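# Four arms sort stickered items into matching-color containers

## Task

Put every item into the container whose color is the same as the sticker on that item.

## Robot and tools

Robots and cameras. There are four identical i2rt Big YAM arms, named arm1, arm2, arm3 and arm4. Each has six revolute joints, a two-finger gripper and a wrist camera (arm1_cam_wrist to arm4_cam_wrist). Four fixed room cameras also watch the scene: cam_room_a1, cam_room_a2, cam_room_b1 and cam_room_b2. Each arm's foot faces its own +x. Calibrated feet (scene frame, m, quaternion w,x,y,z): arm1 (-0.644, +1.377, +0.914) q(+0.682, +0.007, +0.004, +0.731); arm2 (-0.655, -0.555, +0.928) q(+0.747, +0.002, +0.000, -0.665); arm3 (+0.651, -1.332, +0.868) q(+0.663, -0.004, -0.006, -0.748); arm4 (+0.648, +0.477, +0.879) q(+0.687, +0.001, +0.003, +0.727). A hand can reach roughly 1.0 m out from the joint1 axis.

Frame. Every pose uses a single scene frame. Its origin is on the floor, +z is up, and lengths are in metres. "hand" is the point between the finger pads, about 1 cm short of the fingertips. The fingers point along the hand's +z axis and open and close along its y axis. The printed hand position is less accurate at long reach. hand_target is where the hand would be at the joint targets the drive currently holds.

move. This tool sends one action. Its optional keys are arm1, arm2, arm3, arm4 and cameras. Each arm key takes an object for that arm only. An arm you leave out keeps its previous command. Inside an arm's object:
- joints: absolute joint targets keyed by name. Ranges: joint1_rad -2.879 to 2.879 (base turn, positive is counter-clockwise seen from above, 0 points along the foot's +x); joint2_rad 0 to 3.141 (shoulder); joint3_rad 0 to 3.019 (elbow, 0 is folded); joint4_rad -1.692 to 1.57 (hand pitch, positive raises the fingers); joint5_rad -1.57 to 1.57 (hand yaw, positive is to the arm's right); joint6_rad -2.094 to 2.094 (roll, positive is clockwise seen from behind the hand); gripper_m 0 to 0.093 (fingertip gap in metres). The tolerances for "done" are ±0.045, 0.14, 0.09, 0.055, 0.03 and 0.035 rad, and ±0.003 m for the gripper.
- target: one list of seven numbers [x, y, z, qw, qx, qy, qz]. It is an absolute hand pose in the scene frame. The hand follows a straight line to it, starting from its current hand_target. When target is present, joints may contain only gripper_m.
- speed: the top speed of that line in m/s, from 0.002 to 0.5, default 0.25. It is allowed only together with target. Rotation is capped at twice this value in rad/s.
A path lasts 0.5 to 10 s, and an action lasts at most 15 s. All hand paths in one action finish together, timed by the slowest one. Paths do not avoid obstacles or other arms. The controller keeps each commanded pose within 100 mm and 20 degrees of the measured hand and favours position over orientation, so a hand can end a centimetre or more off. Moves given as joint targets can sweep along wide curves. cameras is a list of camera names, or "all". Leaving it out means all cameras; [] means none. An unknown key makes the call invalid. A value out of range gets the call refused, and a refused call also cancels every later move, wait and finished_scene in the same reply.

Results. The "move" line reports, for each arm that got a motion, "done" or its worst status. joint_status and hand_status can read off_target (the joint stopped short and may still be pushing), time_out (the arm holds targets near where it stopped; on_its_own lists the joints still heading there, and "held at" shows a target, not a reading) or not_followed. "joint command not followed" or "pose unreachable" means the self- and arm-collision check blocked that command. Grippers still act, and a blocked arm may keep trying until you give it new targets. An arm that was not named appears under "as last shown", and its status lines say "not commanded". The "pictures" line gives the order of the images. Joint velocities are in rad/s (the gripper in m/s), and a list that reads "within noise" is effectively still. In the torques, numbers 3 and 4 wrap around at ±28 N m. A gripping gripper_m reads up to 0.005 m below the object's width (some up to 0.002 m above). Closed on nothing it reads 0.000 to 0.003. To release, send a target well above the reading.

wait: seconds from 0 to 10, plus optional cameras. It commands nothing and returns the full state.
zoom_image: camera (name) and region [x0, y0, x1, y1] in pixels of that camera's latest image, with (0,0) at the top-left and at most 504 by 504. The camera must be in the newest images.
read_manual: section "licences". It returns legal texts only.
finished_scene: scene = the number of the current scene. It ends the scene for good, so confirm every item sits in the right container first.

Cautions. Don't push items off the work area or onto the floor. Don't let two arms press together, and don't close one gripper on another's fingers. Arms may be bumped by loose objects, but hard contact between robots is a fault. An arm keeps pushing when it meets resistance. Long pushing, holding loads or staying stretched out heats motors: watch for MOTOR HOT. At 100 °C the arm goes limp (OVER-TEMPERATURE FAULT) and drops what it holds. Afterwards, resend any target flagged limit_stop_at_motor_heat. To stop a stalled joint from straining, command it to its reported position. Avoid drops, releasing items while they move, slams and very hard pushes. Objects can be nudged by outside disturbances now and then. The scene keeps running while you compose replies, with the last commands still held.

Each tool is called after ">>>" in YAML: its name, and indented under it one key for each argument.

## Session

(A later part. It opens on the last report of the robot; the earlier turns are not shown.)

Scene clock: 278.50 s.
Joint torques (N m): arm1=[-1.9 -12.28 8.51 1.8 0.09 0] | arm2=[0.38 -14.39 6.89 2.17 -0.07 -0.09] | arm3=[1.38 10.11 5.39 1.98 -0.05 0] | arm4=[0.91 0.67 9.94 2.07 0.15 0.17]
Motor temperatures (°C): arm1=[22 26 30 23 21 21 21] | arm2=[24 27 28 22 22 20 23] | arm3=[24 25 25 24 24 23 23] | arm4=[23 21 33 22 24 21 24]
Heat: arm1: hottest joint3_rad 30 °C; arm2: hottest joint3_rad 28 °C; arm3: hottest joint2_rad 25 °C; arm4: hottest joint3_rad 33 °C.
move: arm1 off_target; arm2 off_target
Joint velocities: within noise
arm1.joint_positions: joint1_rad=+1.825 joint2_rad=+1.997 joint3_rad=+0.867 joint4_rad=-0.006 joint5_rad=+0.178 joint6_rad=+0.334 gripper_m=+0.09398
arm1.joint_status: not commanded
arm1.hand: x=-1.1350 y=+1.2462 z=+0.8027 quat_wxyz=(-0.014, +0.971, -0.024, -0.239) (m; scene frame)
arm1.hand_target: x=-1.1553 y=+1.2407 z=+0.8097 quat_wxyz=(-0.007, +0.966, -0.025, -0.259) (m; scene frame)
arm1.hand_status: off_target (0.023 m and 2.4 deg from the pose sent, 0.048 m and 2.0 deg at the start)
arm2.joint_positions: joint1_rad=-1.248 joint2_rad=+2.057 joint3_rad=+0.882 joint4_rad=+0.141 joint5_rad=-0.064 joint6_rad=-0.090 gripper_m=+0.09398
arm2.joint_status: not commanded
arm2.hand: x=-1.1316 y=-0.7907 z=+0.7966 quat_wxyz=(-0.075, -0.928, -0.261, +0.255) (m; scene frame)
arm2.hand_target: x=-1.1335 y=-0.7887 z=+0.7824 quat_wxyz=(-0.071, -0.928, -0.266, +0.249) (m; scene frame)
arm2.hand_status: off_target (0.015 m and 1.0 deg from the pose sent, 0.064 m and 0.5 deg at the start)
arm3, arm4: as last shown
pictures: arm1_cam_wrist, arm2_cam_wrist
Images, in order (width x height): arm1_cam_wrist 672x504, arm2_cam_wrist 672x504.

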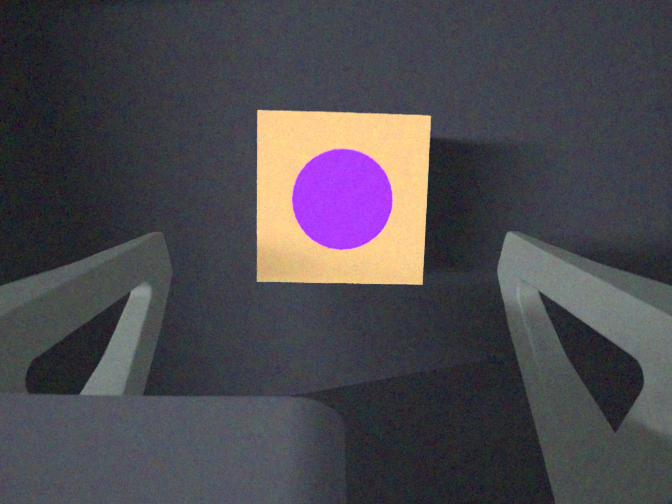

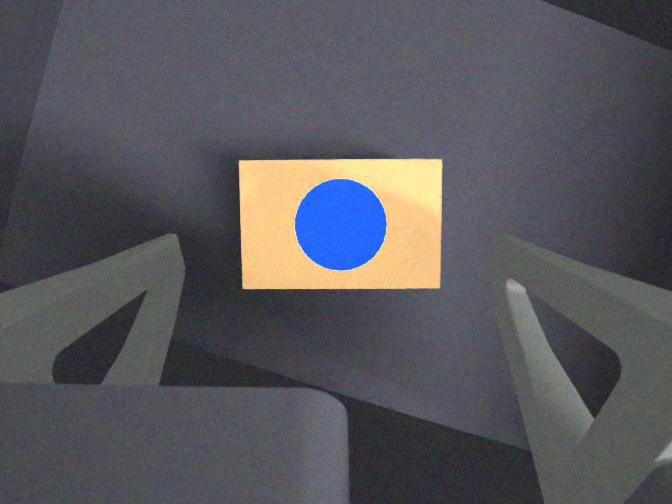

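>>> move:
  arm1: {"target": [-1.174, 1.242, 0.794, 0.0068, -0.9656, 0.0253, 0.2587], "speed": 0.1}
  arm2: {"target": [-1.146, -0.796, 0.757, -0.0714, -0.9286, -0.2662, 0.249], "speed": 0.1}
  cameras: ["arm1_cam_wrist", "arm2_cam_wrist"]

Scene clock: 286.43 s.
Joint torques (N m): arm1=[-2.43 -12.4 8.57 1.88 0.04 -0.04] | arm2=[0.62 -15.68 6.95 2.18 -0.01 -0.06] | arm3=[1.32 9.99 5.33 1.95 -0.04 -0.01] | arm4=[1.26 0.26 9.95 2.1 0.16 0.16]
Motor temperatures (°C): arm1=[22 26 31 23 21 21 21] | arm2=[24 27 29 22 22 20 23] | arm3=[24 25 25 24 24 23 23] | arm4=[23 21 33 22 24 21 24]
Heat: arm1: hottest joint3_rad 31 °C; arm2: hottest joint3_rad 29 °C; arm3: hottest joint2_rad 25 °C; arm4: hottest joint3_rad 33 °C.
move: arm1 off_target; arm2 off_target
Joint velocities: within noise
arm1.joint_positions: joint1_rad=+1.817 joint2_rad=+2.056 joint3_rad=+0.922 joint4_rad=+0.004 joint5_rad=+0.172 joint6_rad=+0.324 gripper_m=+0.09398
arm1.joint_status: not commanded
arm1.hand: x=-1.1530 y=+1.2436 z=+0.7892 quat_wxyz=(-0.012, +0.970, -0.023, -0.241) (m; scene frame)
arm1.hand_target: x=-1.1733 y=+1.2423 z=+0.7947 quat_wxyz=(-0.007, +0.966, -0.025, -0.259) (m; scene frame)
arm1.hand_status: off_target (0.022 m and 2.2 deg from the pose sent, 0.040 m and 2.4 deg at the start)
arm2.joint_positions: joint1_rad=-1.248 joint2_rad=+2.146 joint3_rad=+0.933 joint4_rad=+0.166 joint5_rad=-0.064 joint6_rad=-0.090 gripper_m=+0.09398
arm2.joint_status: not commanded
arm2.hand: x=-1.1405 y=-0.7948 z=+0.7675 quat_wxyz=(-0.074, -0.930, -0.261, +0.249) (m; scene frame)
arm2.hand_target: x=-1.1456 y=-0.7958 z=+0.7573 quat_wxyz=(-0.071, -0.928, -0.266, +0.249) (m; scene frame)
arm2.hand_status: off_target (0.012 m and 0.7 deg from the pose sent, 0.042 m and 1.0 deg at the start)
arm3, arm4: as last shown
pictures: arm1_cam_wrist, arm2_cam_wrist
Images, in order (width x height): arm1_cam_wrist 672x504, arm2_cam_wrist 672x504.

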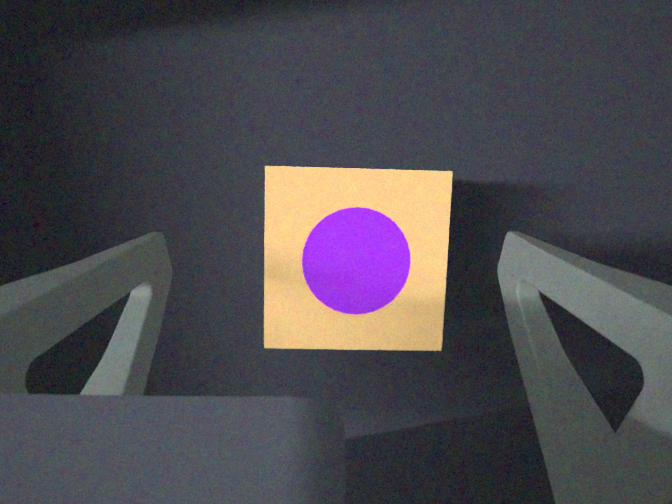

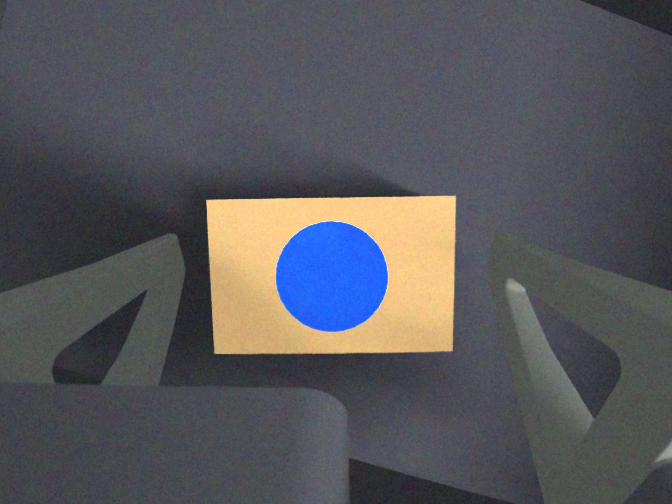

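>>> move:
  arm1: {"joints": {"gripper_m": 0.044}}
  arm2: {"joints": {"gripper_m": 0.060}}
  cameras: ["arm1_cam_wrist", "arm2_cam_wrist"]

Scene clock: 292.20 s.
Joint torques (N m): arm1=[-3.19 -12.45 8.69 1.85 0.12 -0.02] | arm2=[0.56 -15.79 6.97 2.21 -0.01 -0.06] | arm3=[1.26 10.11 5.35 1.95 -0.05 -0.01] | arm4=[0.79 0.73 9.83 1.95 0.14 0.15]
Motor temperatures (°C): arm1=[22 26 31 23 21 21 21] | arm2=[24 27 29 22 22 20 23] | arm3=[24 25 25 24 24 23 23] | arm4=[23 21 33 22 24 21 24]
Heat: arm1: hottest joint3_rad 31 °C; arm2: hottest joint3_rad 29 °C; arm3: hottest joint2_rad 25 °C; arm4: hottest joint3_rad 33 °C.
move: arm1 done; arm2 off_target
Joint velocities: within noise
arm1.joint_positions: joint1_rad=+1.817 joint2_rad=+2.056 joint3_rad=+0.922 joint4_rad=+0.004 joint5_rad=+0.171 joint6_rad=+0.324 gripper_m=+0.04407
arm1.joint_status: all done
arm1.hand: x=-1.1529 y=+1.2435 z=+0.7892 quat_wxyz=(-0.012, +0.970, -0.023, -0.241) (m; scene frame)
arm1.hand_target: x=-1.1733 y=+1.2423 z=+0.7947 quat_wxyz=(-0.007, +0.966, -0.025, -0.259) (m; scene frame)
arm1.hand_status: not commanded
arm2.joint_positions: joint1_rad=-1.248 joint2_rad=+2.146 joint3_rad=+0.933 joint4_rad=+0.166 joint5_rad=-0.064 joint6_rad=-0.090 gripper_m=+0.06764
arm2.joint_status: gripper_m off_target (ended at +0.06767, target +0.06000)
arm2.hand: x=-1.1405 y=-0.7948 z=+0.7675 quat_wxyz=(-0.074, -0.930, -0.261, +0.249) (m; scene frame)
arm2.hand_target: x=-1.1456 y=-0.7958 z=+0.7573 quat_wxyz=(-0.071, -0.928, -0.266, +0.249) (m; scene frame)
arm2.hand_status: not commanded
arm3, arm4: as last shown
pictures: arm1_cam_wrist, arm2_cam_wrist
Images, in order (width x height): arm1_cam_wrist 672x504, arm2_cam_wrist 672x504.

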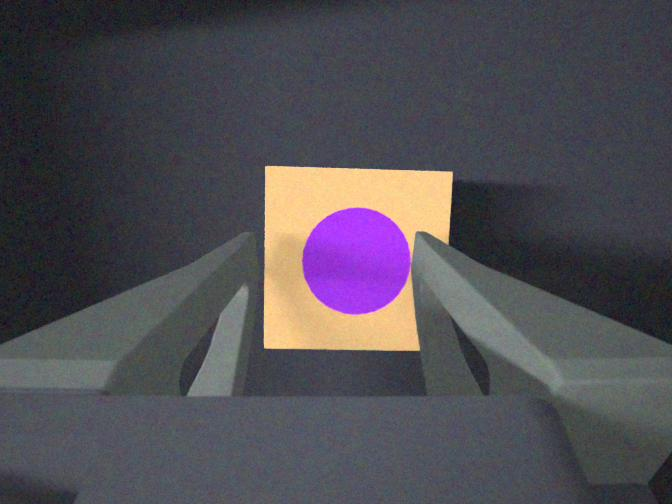

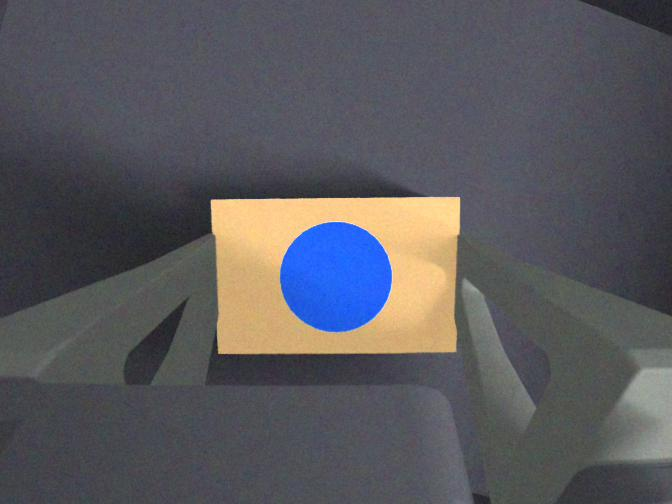

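>>> move:
  arm1: {"joints": {"gripper_m": 0.093}}
  arm2: {"target": [-1.10, -0.77, 0.98, -0.0714, -0.9286, -0.2662, 0.249], "speed": 0.15}
  cameras: ["arm2_cam_wrist"]

>>> move:
  arm1: {"target": [-1.169, 1.251, 0.7455, 0.0068, -0.9656, 0.0253, 0.2587], "speed": 0.1}
  cameras: ["arm1_cam_wrist", "cam_room_b1"]

Scene clock: 312.47 s.
Joint torques (N m): arm1=[-2.78 -12.34 8.39 1.78 0.11 -0.02] | arm2=[0.03 -14.15 9.35 1.31 -0.22 -0.08] | arm3=[1.2 10.11 5.34 1.91 -0.05 0] | arm4=[1.55 0.44 9.85 2.03 0.19 0.16]
Motor temperatures (°C): arm1=[22 27 30 23 21 21 21] | arm2=[24 26 28 22 22 20 24] | arm3=[24 25 25 24 24 23 23] | arm4=[23 21 33 22 24 21 24]
Heat: arm1: hottest joint3_rad 30 °C; arm2: hottest joint3_rad 28 °C; arm3: hottest joint2_rad 25 °C; arm4: hottest joint3_rad 33 °C.
move: arm1 done; arm2 done
Joint velocities: within noise
arm1.joint_positions: joint1_rad=+1.817 joint2_rad=+2.056 joint3_rad=+0.922 joint4_rad=+0.004 joint5_rad=+0.171 joint6_rad=+0.324 gripper_m=+0.09293
arm1.joint_status: all done
arm1.hand: x=-1.1529 y=+1.2435 z=+0.7892 quat_wxyz=(-0.012, +0.970, -0.023, -0.241) (m; scene frame)
arm1.hand_target: x=-1.1733 y=+1.2423 z=+0.7947 quat_wxyz=(-0.007, +0.966, -0.025, -0.259) (m; scene frame)
arm1.hand_status: not commanded
arm2.joint_positions: joint1_rad=-1.251 joint2_rad=+1.542 joint3_rad=+0.845 joint4_rad=-0.339 joint5_rad=-0.064 joint6_rad=-0.098 gripper_m=+0.06767
arm2.joint_status: not commanded
arm2.hand: x=-1.1012 y=-0.7753 z=+0.9815 quat_wxyz=(-0.074, -0.928, -0.263, +0.254) (m; scene frame)
arm2.hand_target: x=-1.1000 y=-0.7700 z=+0.9799 quat_wxyz=(-0.072, -0.929, -0.266, +0.249) (m; scene frame)
arm2.hand_status: done (0.006 m and 0.8 deg from the pose sent, 0.218 m and 0.7 deg at the start)
arm3: as last shown
arm4.joint_positions: joint1_rad=+0.996 joint2_rad=+0.598 joint3_rad=+1.181 joint4_rad=-0.814 joint5_rad=-0.002 joint6_rad=-0.011 gripper_m=+0.09402
arm4.joint_status: not commanded
arm4.hand: x=+0.3852 y=+0.6308 z=+1.4337 quat_wxyz=(-0.160, +0.758, -0.198, -0.601) (m; scene frame)
arm4.hand_target: x=+0.3862 y=+0.6293 z=+1.4471 quat_wxyz=(-0.159, +0.747, -0.198, -0.614) (m; scene frame)
arm4.hand_status: not commanded
pictures: arm2_cam_wrist
Images, in order (width x height): arm2_cam_wrist 672x504.

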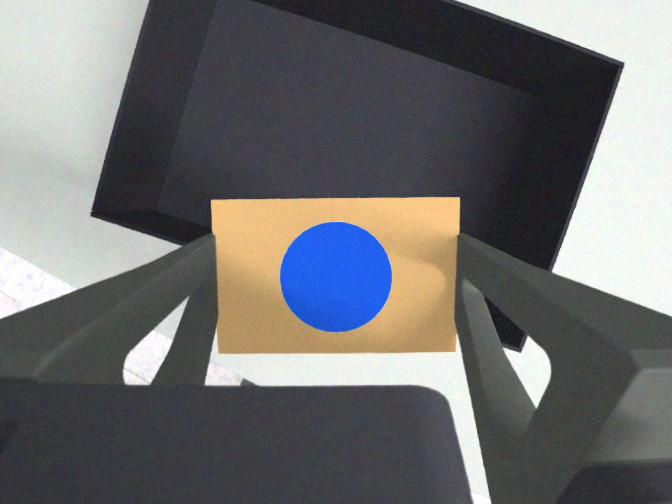

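Scene clock: 313.70 s.
Joint torques (N m): arm1=[-2.73 -12.51 6.72 1.96 0.09 -0.06] | arm2=[-0.09 -14.15 9.33 1.32 -0.23 -0.07] | arm3=[1.32 10.11 5.34 1.96 -0.05 -0.01] | arm4=[1.14 0.44 9.88 2 0.16 0.16]
Motor temperatures (°C): arm1=[22 27 30 23 21 21 21] | arm2=[24 26 28 22 22 20 24] | arm3=[24 25 25 24 24 23 23] | arm4=[23 21 33 22 24 21 24]
Heat: arm1: hottest joint3_rad 30 °C; arm2: hottest joint3_rad 28 °C; arm3: hottest joint2_rad 25 °C; arm4: hottest joint3_rad 33 °C.
move: arm1 off_target
Joint velocities: within noise
arm1.joint_positions: joint1_rad=+1.803 joint2_rad=+2.181 joint3_rad=+0.927 joint4_rad=+0.126 joint5_rad=+0.165 joint6_rad=+0.311 gripper_m=+0.09293
arm1.joint_status: not commanded
arm1.hand: x=-1.1495 y=+1.2518 z=+0.7405 quat_wxyz=(-0.012, +0.970, -0.023, -0.240) (m; scene frame)
arm1.hand_target: x=-1.1685 y=+1.2512 z=+0.7461 quat_wxyz=(-0.007, +0.966, -0.025, -0.259) (m; scene frame)
arm1.hand_status: off_target (0.020 m and 2.2 deg from the pose sent, 0.047 m and 2.2 deg at the start)
arm2.joint_positions: joint1_rad=-1.251 joint2_rad=+1.542 joint3_rad=+0.845 joint4_rad=-0.339 joint5_rad=-0.064 joint6_rad=-0.099 gripper_m=+0.06767
arm2.joint_status: not commanded
arm2.hand: x=-1.1012 y=-0.7753 z=+0.9815 quat_wxyz=(-0.074, -0.928, -0.264, +0.254) (m; scene frame)
arm2.hand_target: x=-1.1000 y=-0.7700 z=+0.9799 quat_wxyz=(-0.071, -0.928, -0.266, +0.249) (m; scene frame)
arm2.hand_status: not commanded
arm3, arm4: as last shown
pictures: arm1_cam_wrist, cam_room_b1
Images, in order (width x height): arm1_cam_wrist 672x504, cam_room_b1 672x504.

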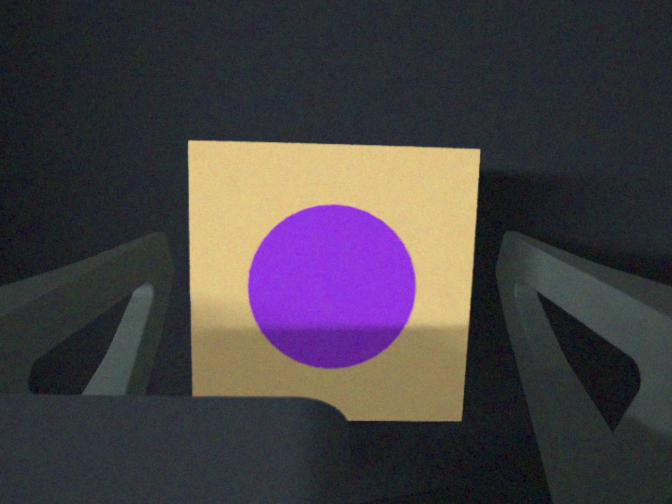

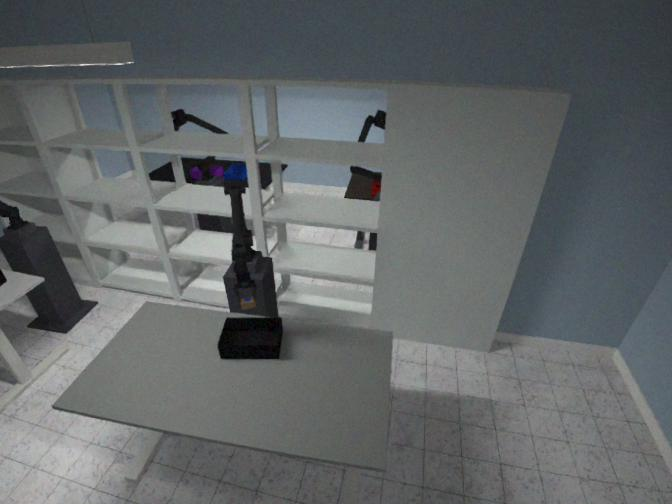

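>>> move:
  arm1: {"joints": {"gripper_m": 0.044}}
  cameras: ["arm1_cam_wrist"]

Scene clock: 320.53 s.
Joint torques (N m): arm1=[-2.96 -13.1 6.71 1.88 0.09 -0.01] | arm2=[-0.03 -14.1 9.37 1.26 -0.23 -0.07] | arm3=[1.14 10.11 5.33 1.95 -0.05 0] | arm4=[0.79 0.5 9.85 2 0.17 0.15]
Motor temperatures (°C): arm1=[22 27 30 23 21 21 21] | arm2=[24 27 28 22 22 20 24] | arm3=[24 25 25 24 24 23 23] | arm4=[23 21 33 22 24 21 24]
Heat: arm1: hottest joint3_rad 30 °C; arm2: hottest joint3_rad 28 °C; arm3: hottest joint2_rad 25 °C; arm4: hottest joint3_rad 33 °C.
move: arm1 off_target
Joint velocities: within noise
arm1.joint_positions: joint1_rad=+1.803 joint2_rad=+2.181 joint3_rad=+0.928 joint4_rad=+0.127 joint5_rad=+0.164 joint6_rad=+0.311 gripper_m=+0.05311
arm1.joint_status: gripper_m off_target (ended at +0.05313, target +0.04400)
arm1.hand: x=-1.1501 y=+1.2514 z=+0.7407 quat_wxyz=(-0.011, +0.970, -0.023, -0.241) (m; scene frame)
arm1.hand_target: x=-1.1686 y=+1.2511 z=+0.7462 quat_wxyz=(-0.007, +0.966, -0.025, -0.259) (m; scene frame)
arm1.hand_status: not commanded
arm2, arm3, arm4: as last shown
arm2.hand_target: x=-1.1000 y=-0.7700 z=+0.9799 quat_wxyz=(-0.072, -0.928, -0.266, +0.249) (m; scene frame)
pictures: arm1_cam_wrist
Images, in order (width x height): arm1_cam_wrist 672x504.

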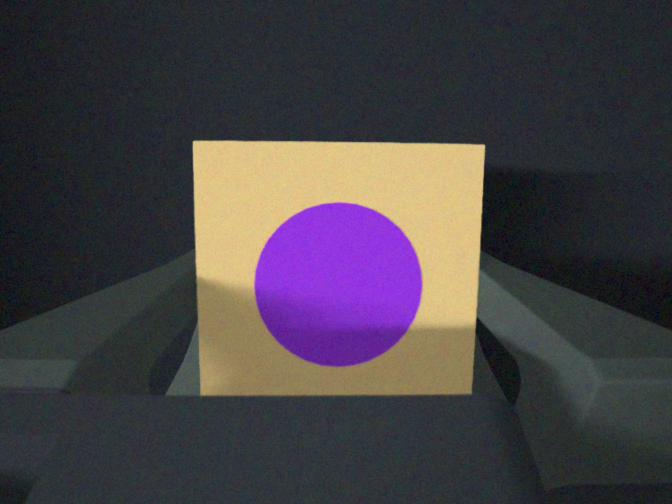

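>>> move:
  arm1: {"target": [-1.11, 1.255, 0.99, 0.0068, -0.9656, 0.0253, 0.2587], "speed": 0.15}
  arm4: {"target": [0.26, 0.78, 1.22, 0.183, -0.683, 0.183, 0.683], "speed": 0.2}
  cameras: ["arm1_cam_wrist", "arm4_cam_wrist"]

Scene clock: 332.73 s.
Joint torques (N m): arm1=[-0.73 -10.34 11.04 0.73 0.21 0.13] | arm2=[-0.03 -14.15 9.37 1.33 -0.23 -0.07] | arm3=[1.2 10.17 5.35 1.94 -0.05 0] | arm4=[-0.15 -7.53 9.1 2.07 -0.05 0.07]
Motor temperatures (°C): arm1=[22 27 30 23 21 21 22] | arm2=[24 27 28 22 22 20 24] | arm3=[24 25 25 24 24 23 23] | arm4=[23 21 33 22 24 21 24]
Heat: arm1: hottest joint3_rad 30 °C; arm2: hottest joint3_rad 28 °C; arm3: hottest joint2_rad 25 °C; arm4: hottest joint3_rad 33 °C.
move: arm1 off_target; arm4 done
Joint velocities: within noise
arm1.joint_positions: joint1_rad=+1.810 joint2_rad=+1.514 joint3_rad=+0.838 joint4_rad=-0.442 joint5_rad=+0.173 joint6_rad=+0.321 gripper_m=+0.05311
arm1.joint_status: not commanded
arm1.hand: x=-1.1021 y=+1.2626 z=+0.9754 quat_wxyz=(-0.012, +0.969, -0.025, -0.246) (m; scene frame)
arm1.hand_target: x=-1.1098 y=+1.2551 z=+0.9901 quat_wxyz=(-0.007, +0.966, -0.025, -0.259) (m; scene frame)
arm1.hand_status: off_target (0.018 m and 1.6 deg from the pose sent, 0.253 m and 2.2 deg at the start)
arm2: as last shown
arm2.hand_target: x=-1.1000 y=-0.7700 z=+0.9799 quat_wxyz=(-0.072, -0.929, -0.266, +0.249) (m; scene frame)
arm3.joint_positions: joint1_rad=+0.075 joint2_rad=+0.276 joint3_rad=+1.523 joint4_rad=-1.599 joint5_rad=-0.185 joint6_rad=-0.597 gripper_m=+0.09396
arm3.joint_status: not commanded
arm3.hand: x=+0.6803 y=-1.3506 z=+1.4452 quat_wxyz=(-0.326, -0.350, -0.735, +0.481) (m; scene frame)
arm3.hand_target: x=+0.6804 y=-1.3484 z=+1.4507 quat_wxyz=(-0.328, -0.347, -0.731, +0.487) (m; scene frame)
arm3.hand_status: not commanded
arm4.joint_positions: joint1_rad=+0.793 joint2_rad=+1.068 joint3_rad=+0.653 joint4_rad=+0.395 joint5_rad=-0.202 joint6_rad=-0.011 gripper_m=+0.09402
arm4.joint_status: not commanded
arm4.hand: x=+0.2582 y=+0.7770 z=+1.2160 quat_wxyz=(-0.180, +0.690, -0.182, -0.677) (m; scene frame)
arm4.hand_target: x=+0.2600 y=+0.7800 z=+1.2199 quat_wxyz=(-0.183, +0.683, -0.183, -0.683) (m; scene frame)
arm4.hand_status: done (0.005 m and 1.0 deg from the pose sent, 0.289 m and 13.1 deg at the start)
pictures: arm1_cam_wrist, arm4_cam_wrist
Images, in order (width x height): arm1_cam_wrist 672x504, arm4_cam_wrist 672x504.

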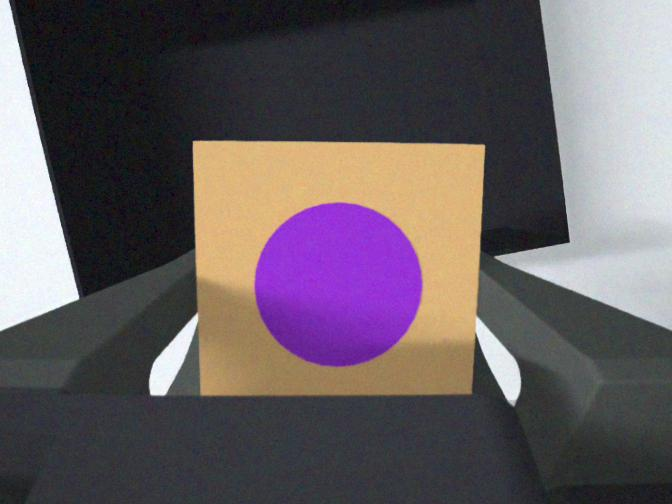

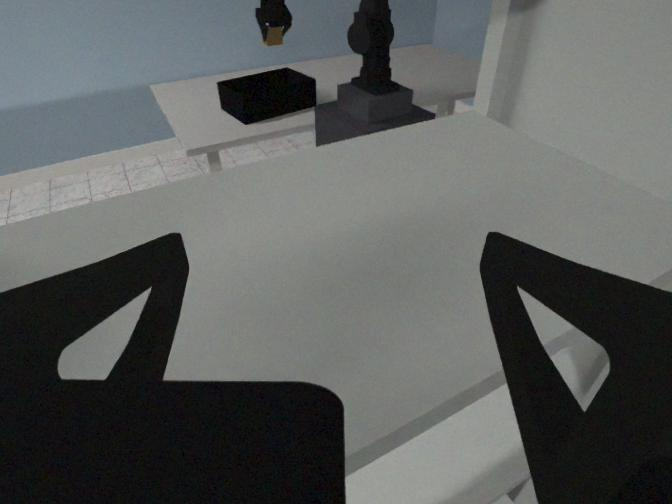

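>>> zoom_image:
  camera: "arm4_cam_wrist"
  region: [400, 60, 672, 264]

>>> zoom_image:
  camera: "arm4_cam_wrist"
  region: [336, 252, 672, 504]

Scaled by 1.853.

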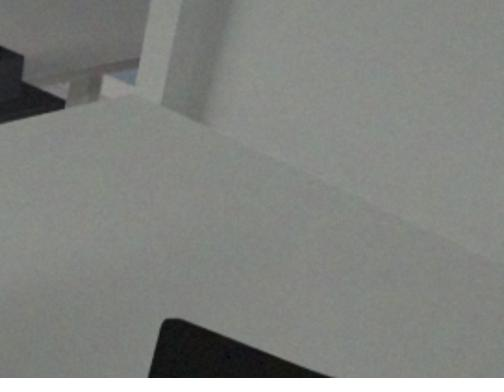

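Scaled by 1.500.

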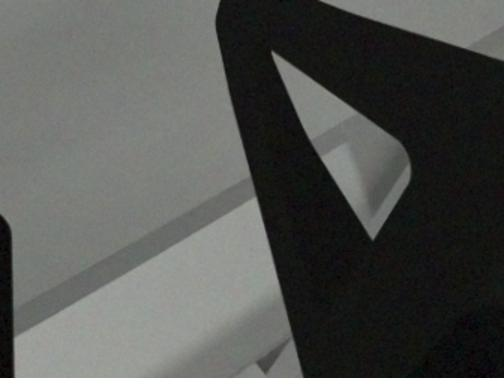

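>>> move:
  arm1: {"target": [-0.93, 1.295, 1.25, 0.0068, -0.9656, 0.0253, 0.2587], "speed": 0.25}
  arm2: {"target": [-0.92, -0.68, 1.25, -0.0714, -0.9286, -0.2662, 0.249], "speed": 0.25}
  arm4: {"target": [0.28, 0.76, 1.12, 0.183, -0.683, 0.183, 0.683], "speed": 0.2}
  cameras: ["arm4_cam_wrist"]

Scene clock: 374.80 s.
Joint torques (N m): arm1=[-0.44 -0.56 16.08 0.76 0.28 0.11] | arm2=[-0.03 -2.96 15.87 1.25 -0.25 -0.08] | arm3=[1.26 10.05 5.34 1.96 -0.05 -0.02] | arm4=[0.32 -6.01 7.35 1.99 0.05 0.06]
Motor temperatures (°C): arm1=[21 26 32 23 22 21 22] | arm2=[24 27 30 22 22 20 24] | arm3=[24 25 25 24 24 23 23] | arm4=[23 22 35 22 24 21 24]
Heat: arm1: hottest joint3_rad 32 °C; arm2: hottest joint3_rad 30 °C; arm3: hottest joint2_rad 25 °C; arm4: hottest joint3_rad 35 °C.
move: arm1 off_target; arm2 off_target; arm4 done
Joint velocities: within noise
arm1.joint_positions: joint1_rad=+1.882 joint2_rad=+0.835 joint3_rad=+1.021 joint4_rad=-1.332 joint5_rad=+0.206 joint6_rad=+0.386 gripper_m=+0.05311
arm1.joint_status: not commanded
arm1.hand: x=-0.9245 y=+1.3006 z=+1.2250 quat_wxyz=(-0.016, +0.970, -0.024, -0.240) (m; scene frame)
arm1.hand_target: x=-0.9293 y=+1.2955 z=+1.2496 quat_wxyz=(-0.006, +0.966, -0.025, -0.259) (m; scene frame)
arm1.hand_status: off_target (0.026 m and 2.5 deg from the pose sent, 0.326 m and 1.6 deg at the start)
arm2.joint_positions: joint1_rad=-1.289 joint2_rad=+0.765 joint3_rad=+0.965 joint4_rad=-1.280 joint5_rad=-0.082 joint6_rad=-0.131 gripper_m=+0.06767
arm2.joint_status: not commanded
arm2.hand: x=-0.9137 y=-0.6798 z=+1.2286 quat_wxyz=(-0.071, -0.933, -0.264, +0.234) (m; scene frame)
arm2.hand_target: x=-0.9195 y=-0.6799 z=+1.2496 quat_wxyz=(-0.071, -0.928, -0.266, +0.249) (m; scene frame)
arm2.hand_status: off_target (0.022 m and 1.8 deg from the pose sent, 0.338 m and 0.8 deg at the start)
arm3: as last shown
arm4.joint_positions: joint1_rad=+0.793 joint2_rad=+1.184 joint3_rad=+0.427 joint4_rad=+0.753 joint5_rad=-0.202 joint6_rad=-0.011 gripper_m=+0.09402
arm4.joint_status: not commanded
arm4.hand: x=+0.2795 y=+0.7576 z=+1.1232 quat_wxyz=(-0.183, +0.685, -0.180, -0.682) (m; scene frame)
arm4.hand_target: x=+0.2801 y=+0.7600 z=+1.1199 quat_wxyz=(-0.183, +0.683, -0.183, -0.683) (m; scene frame)
arm4.hand_status: done (0.004 m and 0.4 deg from the pose sent, 0.100 m and 1.0 deg at the start)
pictures: arm4_cam_wrist
Images, in order (width x height): arm4_cam_wrist 672x504.

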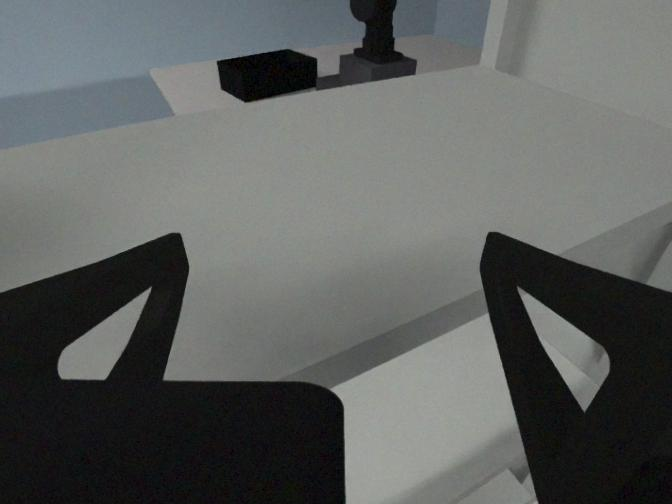

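>>> move:
  arm1: {"joints": {"joint1_rad": -2.2, "joint5_rad": 0.0, "joint6_rad": 0.0}}
  cameras: ["arm1_cam_wrist", "arm4_cam_wrist", "cam_room_b2"]

Scene clock: 396.30 s.
Joint torques (N m): arm1=[-2.55 -2.26 16.03 0.72 -0.05 -0.06] | arm2=[-0.03 -3.02 15.88 1.28 -0.26 -0.08] | arm3=[1.2 10.17 5.31 1.96 -0.05 -0.01] | arm4=[0.73 -6.07 7.2 2.09 0.12 0.08]
Motor temperatures (°C): arm1=[21 25 34 23 22 21 22] | arm2=[24 26 35 22 22 20 25] | arm3=[24 25 25 24 24 23 23] | arm4=[23 22 34 22 24 21 24]
Heat: arm1: hottest joint3_rad 34 °C; arm2: hottest joint3_rad 35 °C; arm3: hottest joint2_rad 25 °C; arm4: hottest joint3_rad 34 °C.
move: arm1 done
Joint velocities: within noise
arm1.joint_positions: joint1_rad=-2.195 joint2_rad=+0.847 joint3_rad=+1.021 joint4_rad=-1.332 joint5_rad=+0.002 joint6_rad=+0.006 gripper_m=+0.05305
arm1.joint_status: all done
arm1.hand: x=-0.3873 y=+1.2192 z=+1.2098 quat_wxyz=(-0.189, -0.271, -0.942, +0.057) (m; scene frame)
arm1.hand_target: x=-0.3836 y=+1.2159 z=+1.2375 quat_wxyz=(-0.215, -0.269, -0.937, +0.065) (m; scene frame)
arm1.hand_status: not commanded
arm2, arm3, arm4: as last shown
arm2.joint_positions: joint1_rad=-1.289 joint2_rad=+0.765 joint3_rad=+0.965 joint4_rad=-1.280 joint5_rad=-0.082 joint6_rad=-0.132 gripper_m=+0.06767
arm2.hand: x=-0.9136 y=-0.6798 z=+1.2285 quat_wxyz=(-0.071, -0.933, -0.264, +0.234) (m; scene frame)
arm4.hand: x=+0.2795 y=+0.7576 z=+1.1233 quat_wxyz=(-0.183, +0.684, -0.180, -0.683) (m; scene frame)
arm4.hand_target: x=+0.2801 y=+0.7600 z=+1.1200 quat_wxyz=(-0.183, +0.683, -0.183, -0.683) (m; scene frame)
pictures: arm1_cam_wrist, arm4_cam_wrist, cam_room_b2
Images, in order (width x height): arm1_cam_wrist 672x504, arm4_cam_wrist 672x504, cam_room_b2 672x504.

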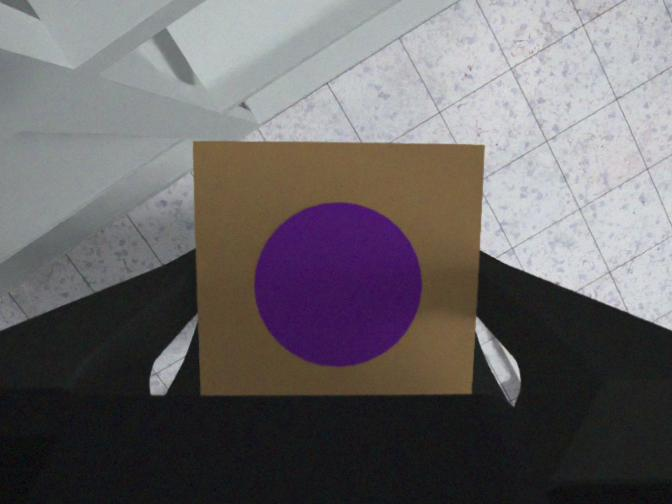

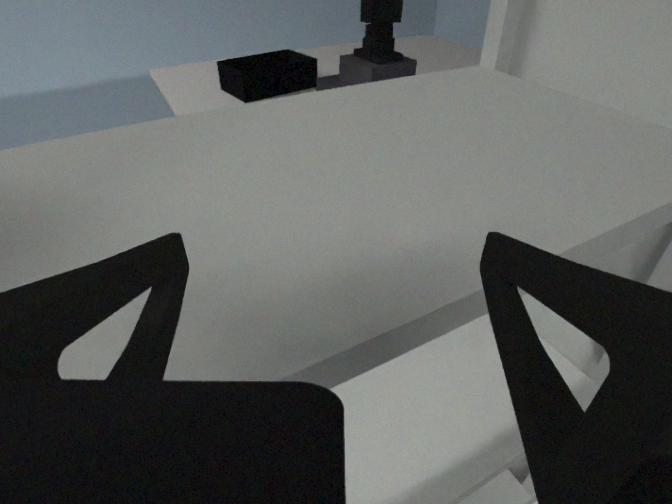

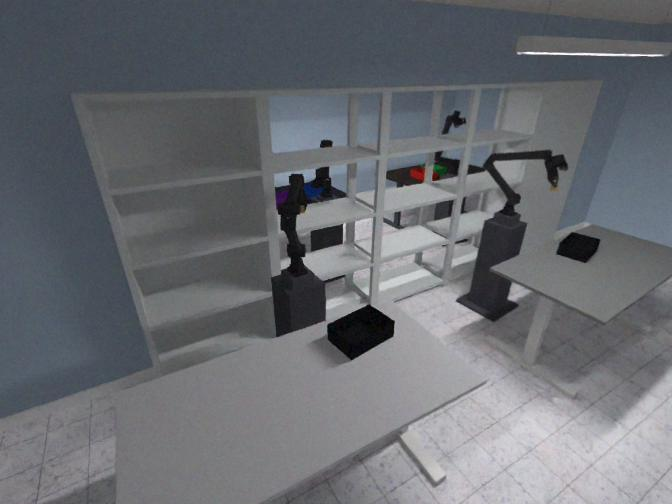

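>>> move:
  arm1: {"target": [-0.35, 1.19, 1.09, 0.2468, 0.2905, 0.9212, -0.0778], "speed": 0.2}
  cameras: ["arm1_cam_wrist"]

Scene clock: 408.23 s.
Joint torques (N m): arm1=[-2.61 -2.2 12.31 2.17 0.1 0.11] | arm2=[0.09 -3.02 15.88 1.22 -0.25 -0.07] | arm3=[1.2 10.23 5.34 1.94 -0.05 0] | arm4=[0.38 -5.77 7.27 2.03 0.09 0.11]
Motor temperatures (°C): arm1=[21 25 36 23 21 21 22] | arm2=[24 26 37 22 22 20 25] | arm3=[24 25 25 24 24 23 23] | arm4=[23 22 34 22 24 21 24]
Heat: arm1: hottest joint3_rad 36 °C; arm2: hottest joint3_rad 37 °C; arm3: hottest joint2_rad 25 °C; arm4: hottest joint3_rad 34 °C.
move: arm1 off_target
Joint velocities: within noise
arm1.joint_positions: joint1_rad=-2.195 joint2_rad=+0.921 joint3_rad=+0.693 joint4_rad=-0.842 joint5_rad=+0.018 joint6_rad=+0.039 gripper_m=+0.05305
arm1.joint_status: not commanded
arm1.hand: x=-0.3567 y=+1.1959 z=+1.0804 quat_wxyz=(-0.230, -0.286, -0.927, +0.073) (m; scene frame)
arm1.hand_target: x=-0.3503 y=+1.1901 z=+1.0902 quat_wxyz=(-0.247, -0.290, -0.921, +0.078) (m; scene frame)
arm1.hand_status: off_target (0.013 m and 2.2 deg from the pose sent, 0.129 m and 7.7 deg at the start)
arm2, arm3, arm4: as last shown
pictures: arm1_cam_wrist
Images, in order (width x height): arm1_cam_wrist 672x504.

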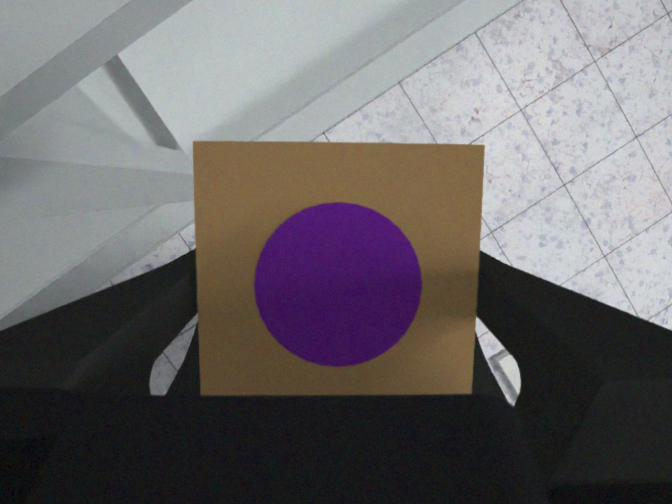

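>>> move:
  arm1: {"target": [-0.02, 0.945, 1.085, 0.2468, 0.2905, 0.9212, -0.0778], "speed": 0.15}
  cameras: ["arm1_cam_wrist", "arm4_cam_wrist", "cam_room_b2"]

Scene clock: 415.17 s.
Joint torques (N m): arm1=[-2.78 -18.84 17.51 0.87 -0.05 -0.04] | arm2=[-0.15 -2.96 15.9 1.24 -0.25 -0.07] | arm3=[1.14 10.11 5.33 1.96 -0.05 -0.01] | arm4=[0.44 -6.01 7.32 2.09 0.08 0.08]
Motor temperatures (°C): arm1=[21 25 36 23 21 21 23] | arm2=[24 26 37 22 22 20 25] | arm3=[24 25 25 24 24 23 23] | arm4=[23 22 34 22 24 21 24]
Heat: arm1: hottest joint3_rad 36 °C; arm2: hottest joint3_rad 37 °C; arm3: hottest joint2_rad 25 °C; arm4: hottest joint3_rad 34 °C.
move: arm1 off_target
Joint velocities: within noise
arm1.joint_positions: joint1_rad=-2.237 joint2_rad=+2.019 joint3_rad=+1.830 joint4_rad=-0.896 joint5_rad=-0.002 joint6_rad=+0.014 gripper_m=+0.05305
arm1.joint_status: not commanded
arm1.hand: x=-0.0320 y=+0.9625 z=+1.0563 quat_wxyz=(-0.223, -0.291, -0.928, +0.069) (m; scene frame)
arm1.hand_target: x=-0.0219 y=+0.9461 z=+1.0853 quat_wxyz=(-0.247, -0.291, -0.921, +0.078) (m; scene frame)
arm1.hand_status: off_target (0.036 m and 3.0 deg from the pose sent, 0.420 m and 2.2 deg at the start)
arm2, arm3, arm4: as last shown
pictures: arm1_cam_wrist, arm4_cam_wrist, cam_room_b2
Images, in order (width x height): arm1_cam_wrist 672x504, arm4_cam_wrist 672x504, cam_room_b2 672x504.

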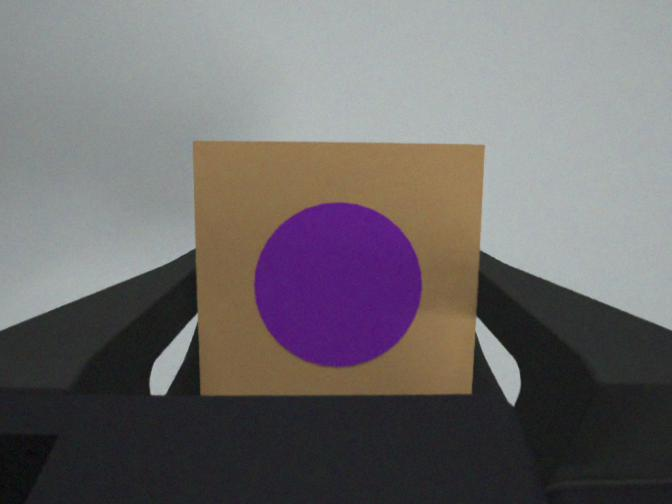

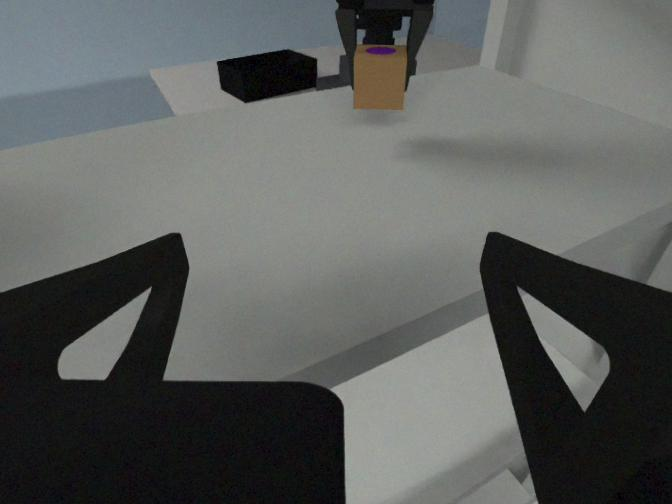

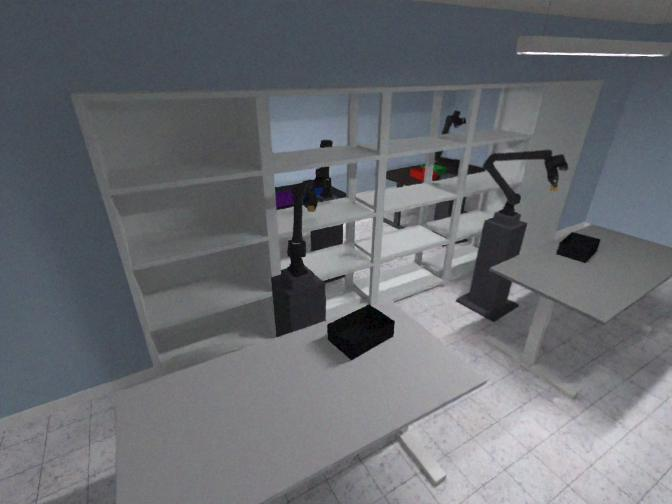

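>>> zoom_image:
  camera: "arm4_cam_wrist"
  region: [280, 20, 560, 230]

Scaled by 1.800.

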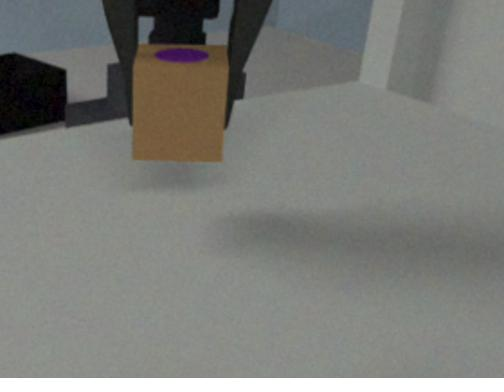

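>>> move:
  arm1: {"target": [-0.01, 0.93, 1.065, 0.2468, 0.2905, 0.9212, -0.0778], "speed": 0.05}
  cameras: ["arm4_cam_wrist"]

>>> zoom_image:
  camera: "arm4_cam_wrist"
  region: [280, 20, 560, 230]

Scene clock: 426.73 s.
Joint torques (N m): arm1=[-3.55 -19.08 17.51 1.36 0 -0.03] | arm2=[-0.03 -3.02 15.87 1.25 -0.25 -0.07] | arm3=[1.32 10.11 5.35 1.96 -0.04 -0.02] | arm4=[0.73 -6.07 7.23 2.09 0.11 0.05]
Motor temperatures (°C): arm1=[21 26 36 23 21 21 23] | arm2=[24 25 38 22 22 20 25] | arm3=[24 25 25 24 24 23 23] | arm4=[23 22 33 22 24 21 24]
Heat: arm1: hottest joint3_rad 36 °C; arm2: hottest joint3_rad 38 °C; arm3: hottest joint2_rad 25 °C; arm4: hottest joint3_rad 33 °C.
move: arm1 off_target
Joint velocities: within noise
arm1.joint_positions: joint1_rad=-2.247 joint2_rad=+2.077 joint3_rad=+1.871 joint4_rad=-0.896 joint5_rad=-0.007 joint6_rad=+0.006 gripper_m=+0.05305
arm1.joint_status: not commanded
arm1.hand: x=-0.0258 y=+0.9493 z=+1.0349 quat_wxyz=(-0.215, -0.293, -0.929, +0.067) (m; scene frame)
arm1.hand_target: x=-0.0124 y=+0.9314 z=+1.0655 quat_wxyz=(-0.247, -0.291, -0.921, +0.078) (m; scene frame)
arm1.hand_status: off_target (0.039 m and 3.9 deg from the pose sent, 0.040 m and 3.0 deg at the start)
arm2, arm3, arm4: as last shown
pictures: arm4_cam_wrist
Images, in order (width x height): arm4_cam_wrist 672x504.

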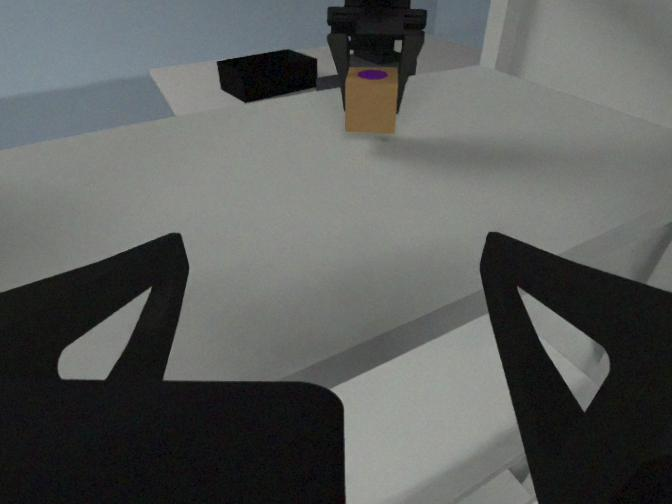

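Scaled by 1.800.

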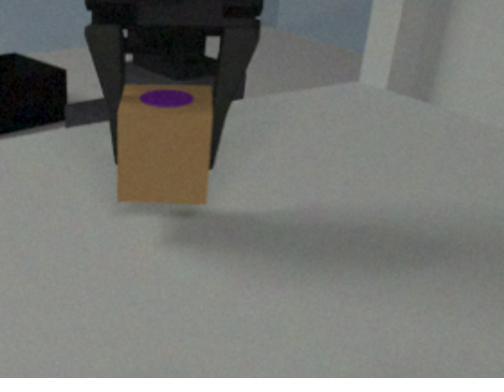

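>>> move:
  arm1: {"target": [-0.008, 0.92, 1.058, 0.2629, 0.2891, 0.9168, -0.0829], "speed": 0.05}
  cameras: ["arm4_cam_wrist"]

>>> zoom_image:
  camera: "arm4_cam_wrist"
  region: [280, 20, 560, 230]

Scene clock: 432.87 s.
Joint torques (N m): arm1=[-3.08 -18.49 16.01 2.04 0 -0.03] | arm2=[-0.03 -2.96 15.82 1.24 -0.26 -0.07] | arm3=[1.26 10.05 5.37 1.99 -0.04 0] | arm4=[0.62 -6.07 7.43 2.03 0.1 0.11]
Motor temperatures (°C): arm1=[21 26 38 23 21 21 23] | arm2=[24 25 39 22 22 20 25] | arm3=[24 25 25 24 24 23 23] | arm4=[23 22 33 22 24 21 24]
Heat: arm1: hottest joint3_rad 38 °C; arm2: hottest joint3_rad 39 °C; arm3: hottest joint2_rad 25 °C; arm4: hottest joint3_rad 33 °C.
move: arm1 off_target
Joint velocities: within noise
arm1.joint_positions: joint1_rad=-2.258 joint2_rad=+2.078 joint3_rad=+1.871 joint4_rad=-0.853 joint5_rad=-0.013 joint6_rad=-0.003 gripper_m=+0.05305
arm1.joint_status: not commanded
arm1.hand: x=-0.0220 y=+0.9380 z=+1.0390 quat_wxyz=(-0.235, -0.291, -0.924, +0.073) (m; scene frame)
arm1.hand_target: x=-0.0096 y=+0.9211 z=+1.0585 quat_wxyz=(-0.263, -0.289, -0.917, +0.083) (m; scene frame)
arm1.hand_status: off_target (0.030 m and 3.5 deg from the pose sent, 0.041 m and 5.9 deg at the start)
arm2, arm3, arm4: as last shown
pictures: arm4_cam_wrist
Images, in order (width x height): arm4_cam_wrist 672x504.

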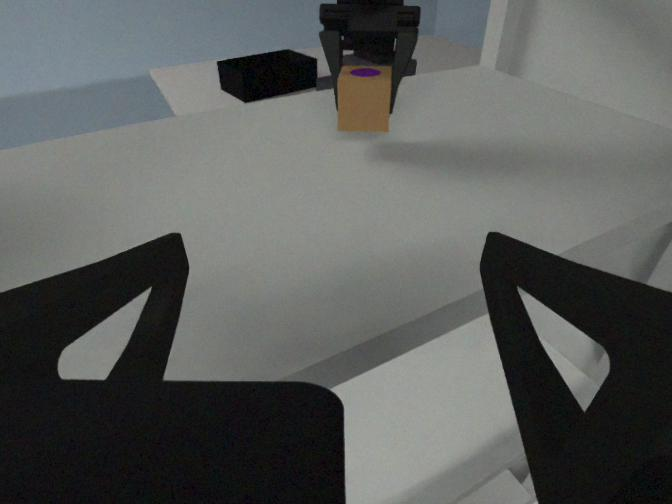

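Scaled by 1.800.

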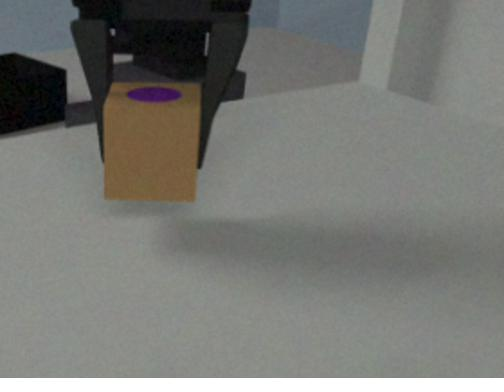

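>>> move:
  arm1: {"target": [-0.008, 0.92, 1.035, 0.2629, 0.2891, 0.9168, -0.0829], "speed": 0.05}
  cameras: ["arm4_cam_wrist"]

>>> zoom_image:
  camera: "arm4_cam_wrist"
  region: [280, 20, 560, 230]

Scene clock: 437.30 s.
Joint torques (N m): arm1=[-2.73 -19.14 12.97 1.94 -0.05 -0.03] | arm2=[0.03 -3.08 15.88 1.22 -0.25 -0.07] | arm3=[1.14 9.99 5.35 1.98 -0.05 -0.01] | arm4=[0.62 -5.95 7.32 2.22 0.09 0.08]
Motor temperatures (°C): arm1=[21 26 39 23 21 21 23] | arm2=[24 25 39 22 22 20 25] | arm3=[24 25 25 24 24 23 23] | arm4=[23 22 33 22 24 21 24]
Heat: arm1: hottest joint3_rad 39 °C; arm2: hottest joint3_rad 39 °C; arm3: hottest joint2_rad 25 °C; arm4: hottest joint3_rad 33 °C.
move: arm1 off_target
Joint velocities: within noise
arm1.joint_positions: joint1_rad=-2.258 joint2_rad=+2.101 joint3_rad=+1.871 joint4_rad=-0.803 joint5_rad=-0.013 joint6_rad=-0.003 gripper_m=+0.05305
arm1.joint_status: not commanded
arm1.hand: x=-0.0137 y=+0.9320 z=+1.0276 quat_wxyz=(-0.247, -0.290, -0.921, +0.077) (m; scene frame)
arm1.hand_target: x=-0.0085 y=+0.9203 z=+1.0351 quat_wxyz=(-0.263, -0.289, -0.917, +0.083) (m; scene frame)
arm1.hand_status: off_target (0.015 m and 2.0 deg from the pose sent, 0.023 m and 3.5 deg at the start)
arm2, arm3, arm4: as last shown
pictures: arm4_cam_wrist
Images, in order (width x height): arm4_cam_wrist 672x504.

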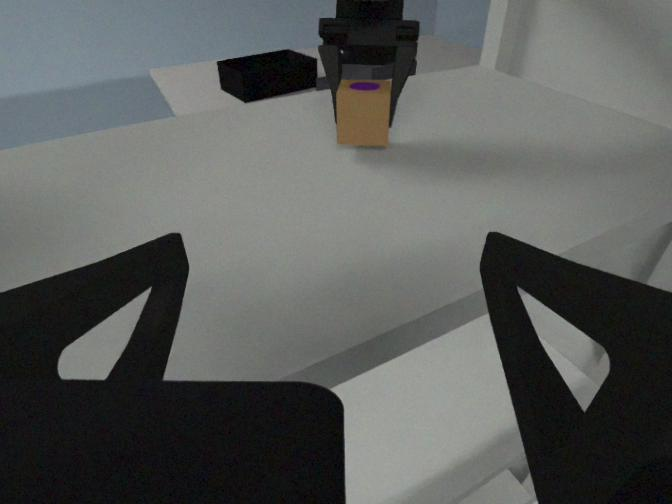

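Scaled by 1.800.

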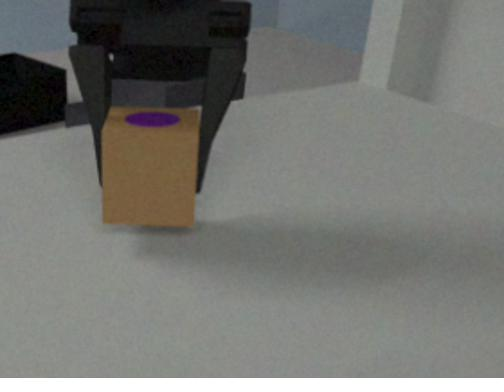

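>>> move:
  arm1: {"target": [-0.008, 0.92, 1.020, 0.255, 0.2898, 0.919, -0.080], "speed": 0.05}
  cameras: ["arm4_cam_wrist"]

>>> zoom_image:
  camera: "arm4_cam_wrist"
  region: [280, 20, 560, 230]

Scene clock: 442.50 s.
Joint torques (N m): arm1=[-2.43 -19.19 12.94 1.94 -0.03 -0.07] | arm2=[0.03 -2.96 15.91 1.25 -0.25 -0.07] | arm3=[1.2 9.93 5.3 1.98 -0.04 0] | arm4=[0.26 -5.77 7.31 2.04 0.07 0.11]
Motor temperatures (°C): arm1=[21 27 39 23 21 21 23] | arm2=[24 25 39 22 22 20 25] | arm3=[24 25 25 24 24 23 23] | arm4=[23 22 33 22 24 21 24]
Heat: arm1: hottest joint3_rad 39 °C; arm2: hottest joint3_rad 39 °C; arm3: hottest joint2_rad 25 °C; arm4: hottest joint3_rad 33 °C.
move: arm1 off_target
Joint velocities: within noise
arm1.joint_positions: joint1_rad=-2.258 joint2_rad=+2.121 joint3_rad=+1.871 joint4_rad=-0.800 joint5_rad=-0.013 joint6_rad=-0.003 gripper_m=+0.05305
arm1.joint_status: not commanded
arm1.hand: x=-0.0134 y=+0.9319 z=+1.0135 quat_wxyz=(-0.240, -0.291, -0.923, +0.074) (m; scene frame)
arm1.hand_target: x=-0.0085 y=+0.9203 z=+1.0200 quat_wxyz=(-0.255, -0.290, -0.919, +0.080) (m; scene frame)
arm1.hand_status: off_target (0.015 m and 1.9 deg from the pose sent, 0.015 m and 1.0 deg at the start)
arm2, arm4: as last shown
arm3.joint_positions: joint1_rad=+0.075 joint2_rad=+0.276 joint3_rad=+1.523 joint4_rad=-1.599 joint5_rad=-0.185 joint6_rad=-0.597 gripper_m=+0.09396
arm3.joint_status: not commanded
arm3.hand: x=+0.6803 y=-1.3506 z=+1.4452 quat_wxyz=(-0.326, -0.350, -0.735, +0.481) (m; scene frame)
arm3.hand_target: x=+0.6804 y=-1.3484 z=+1.4507 quat_wxyz=(-0.328, -0.347, -0.731, +0.487) (m; scene frame)
arm3.hand_status: not commanded
pictures: arm4_cam_wrist
Images, in order (width x height): arm4_cam_wrist 672x504.

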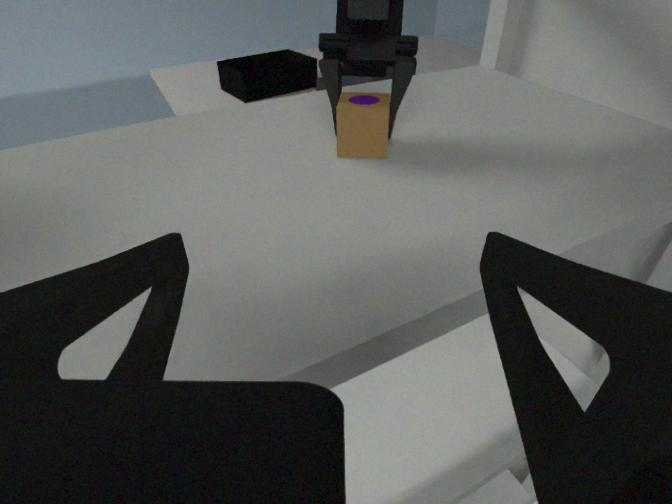

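Scaled by 1.800.

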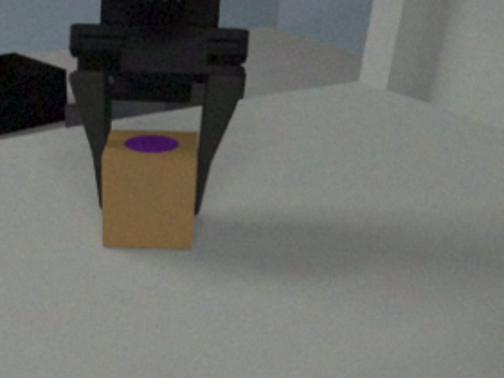

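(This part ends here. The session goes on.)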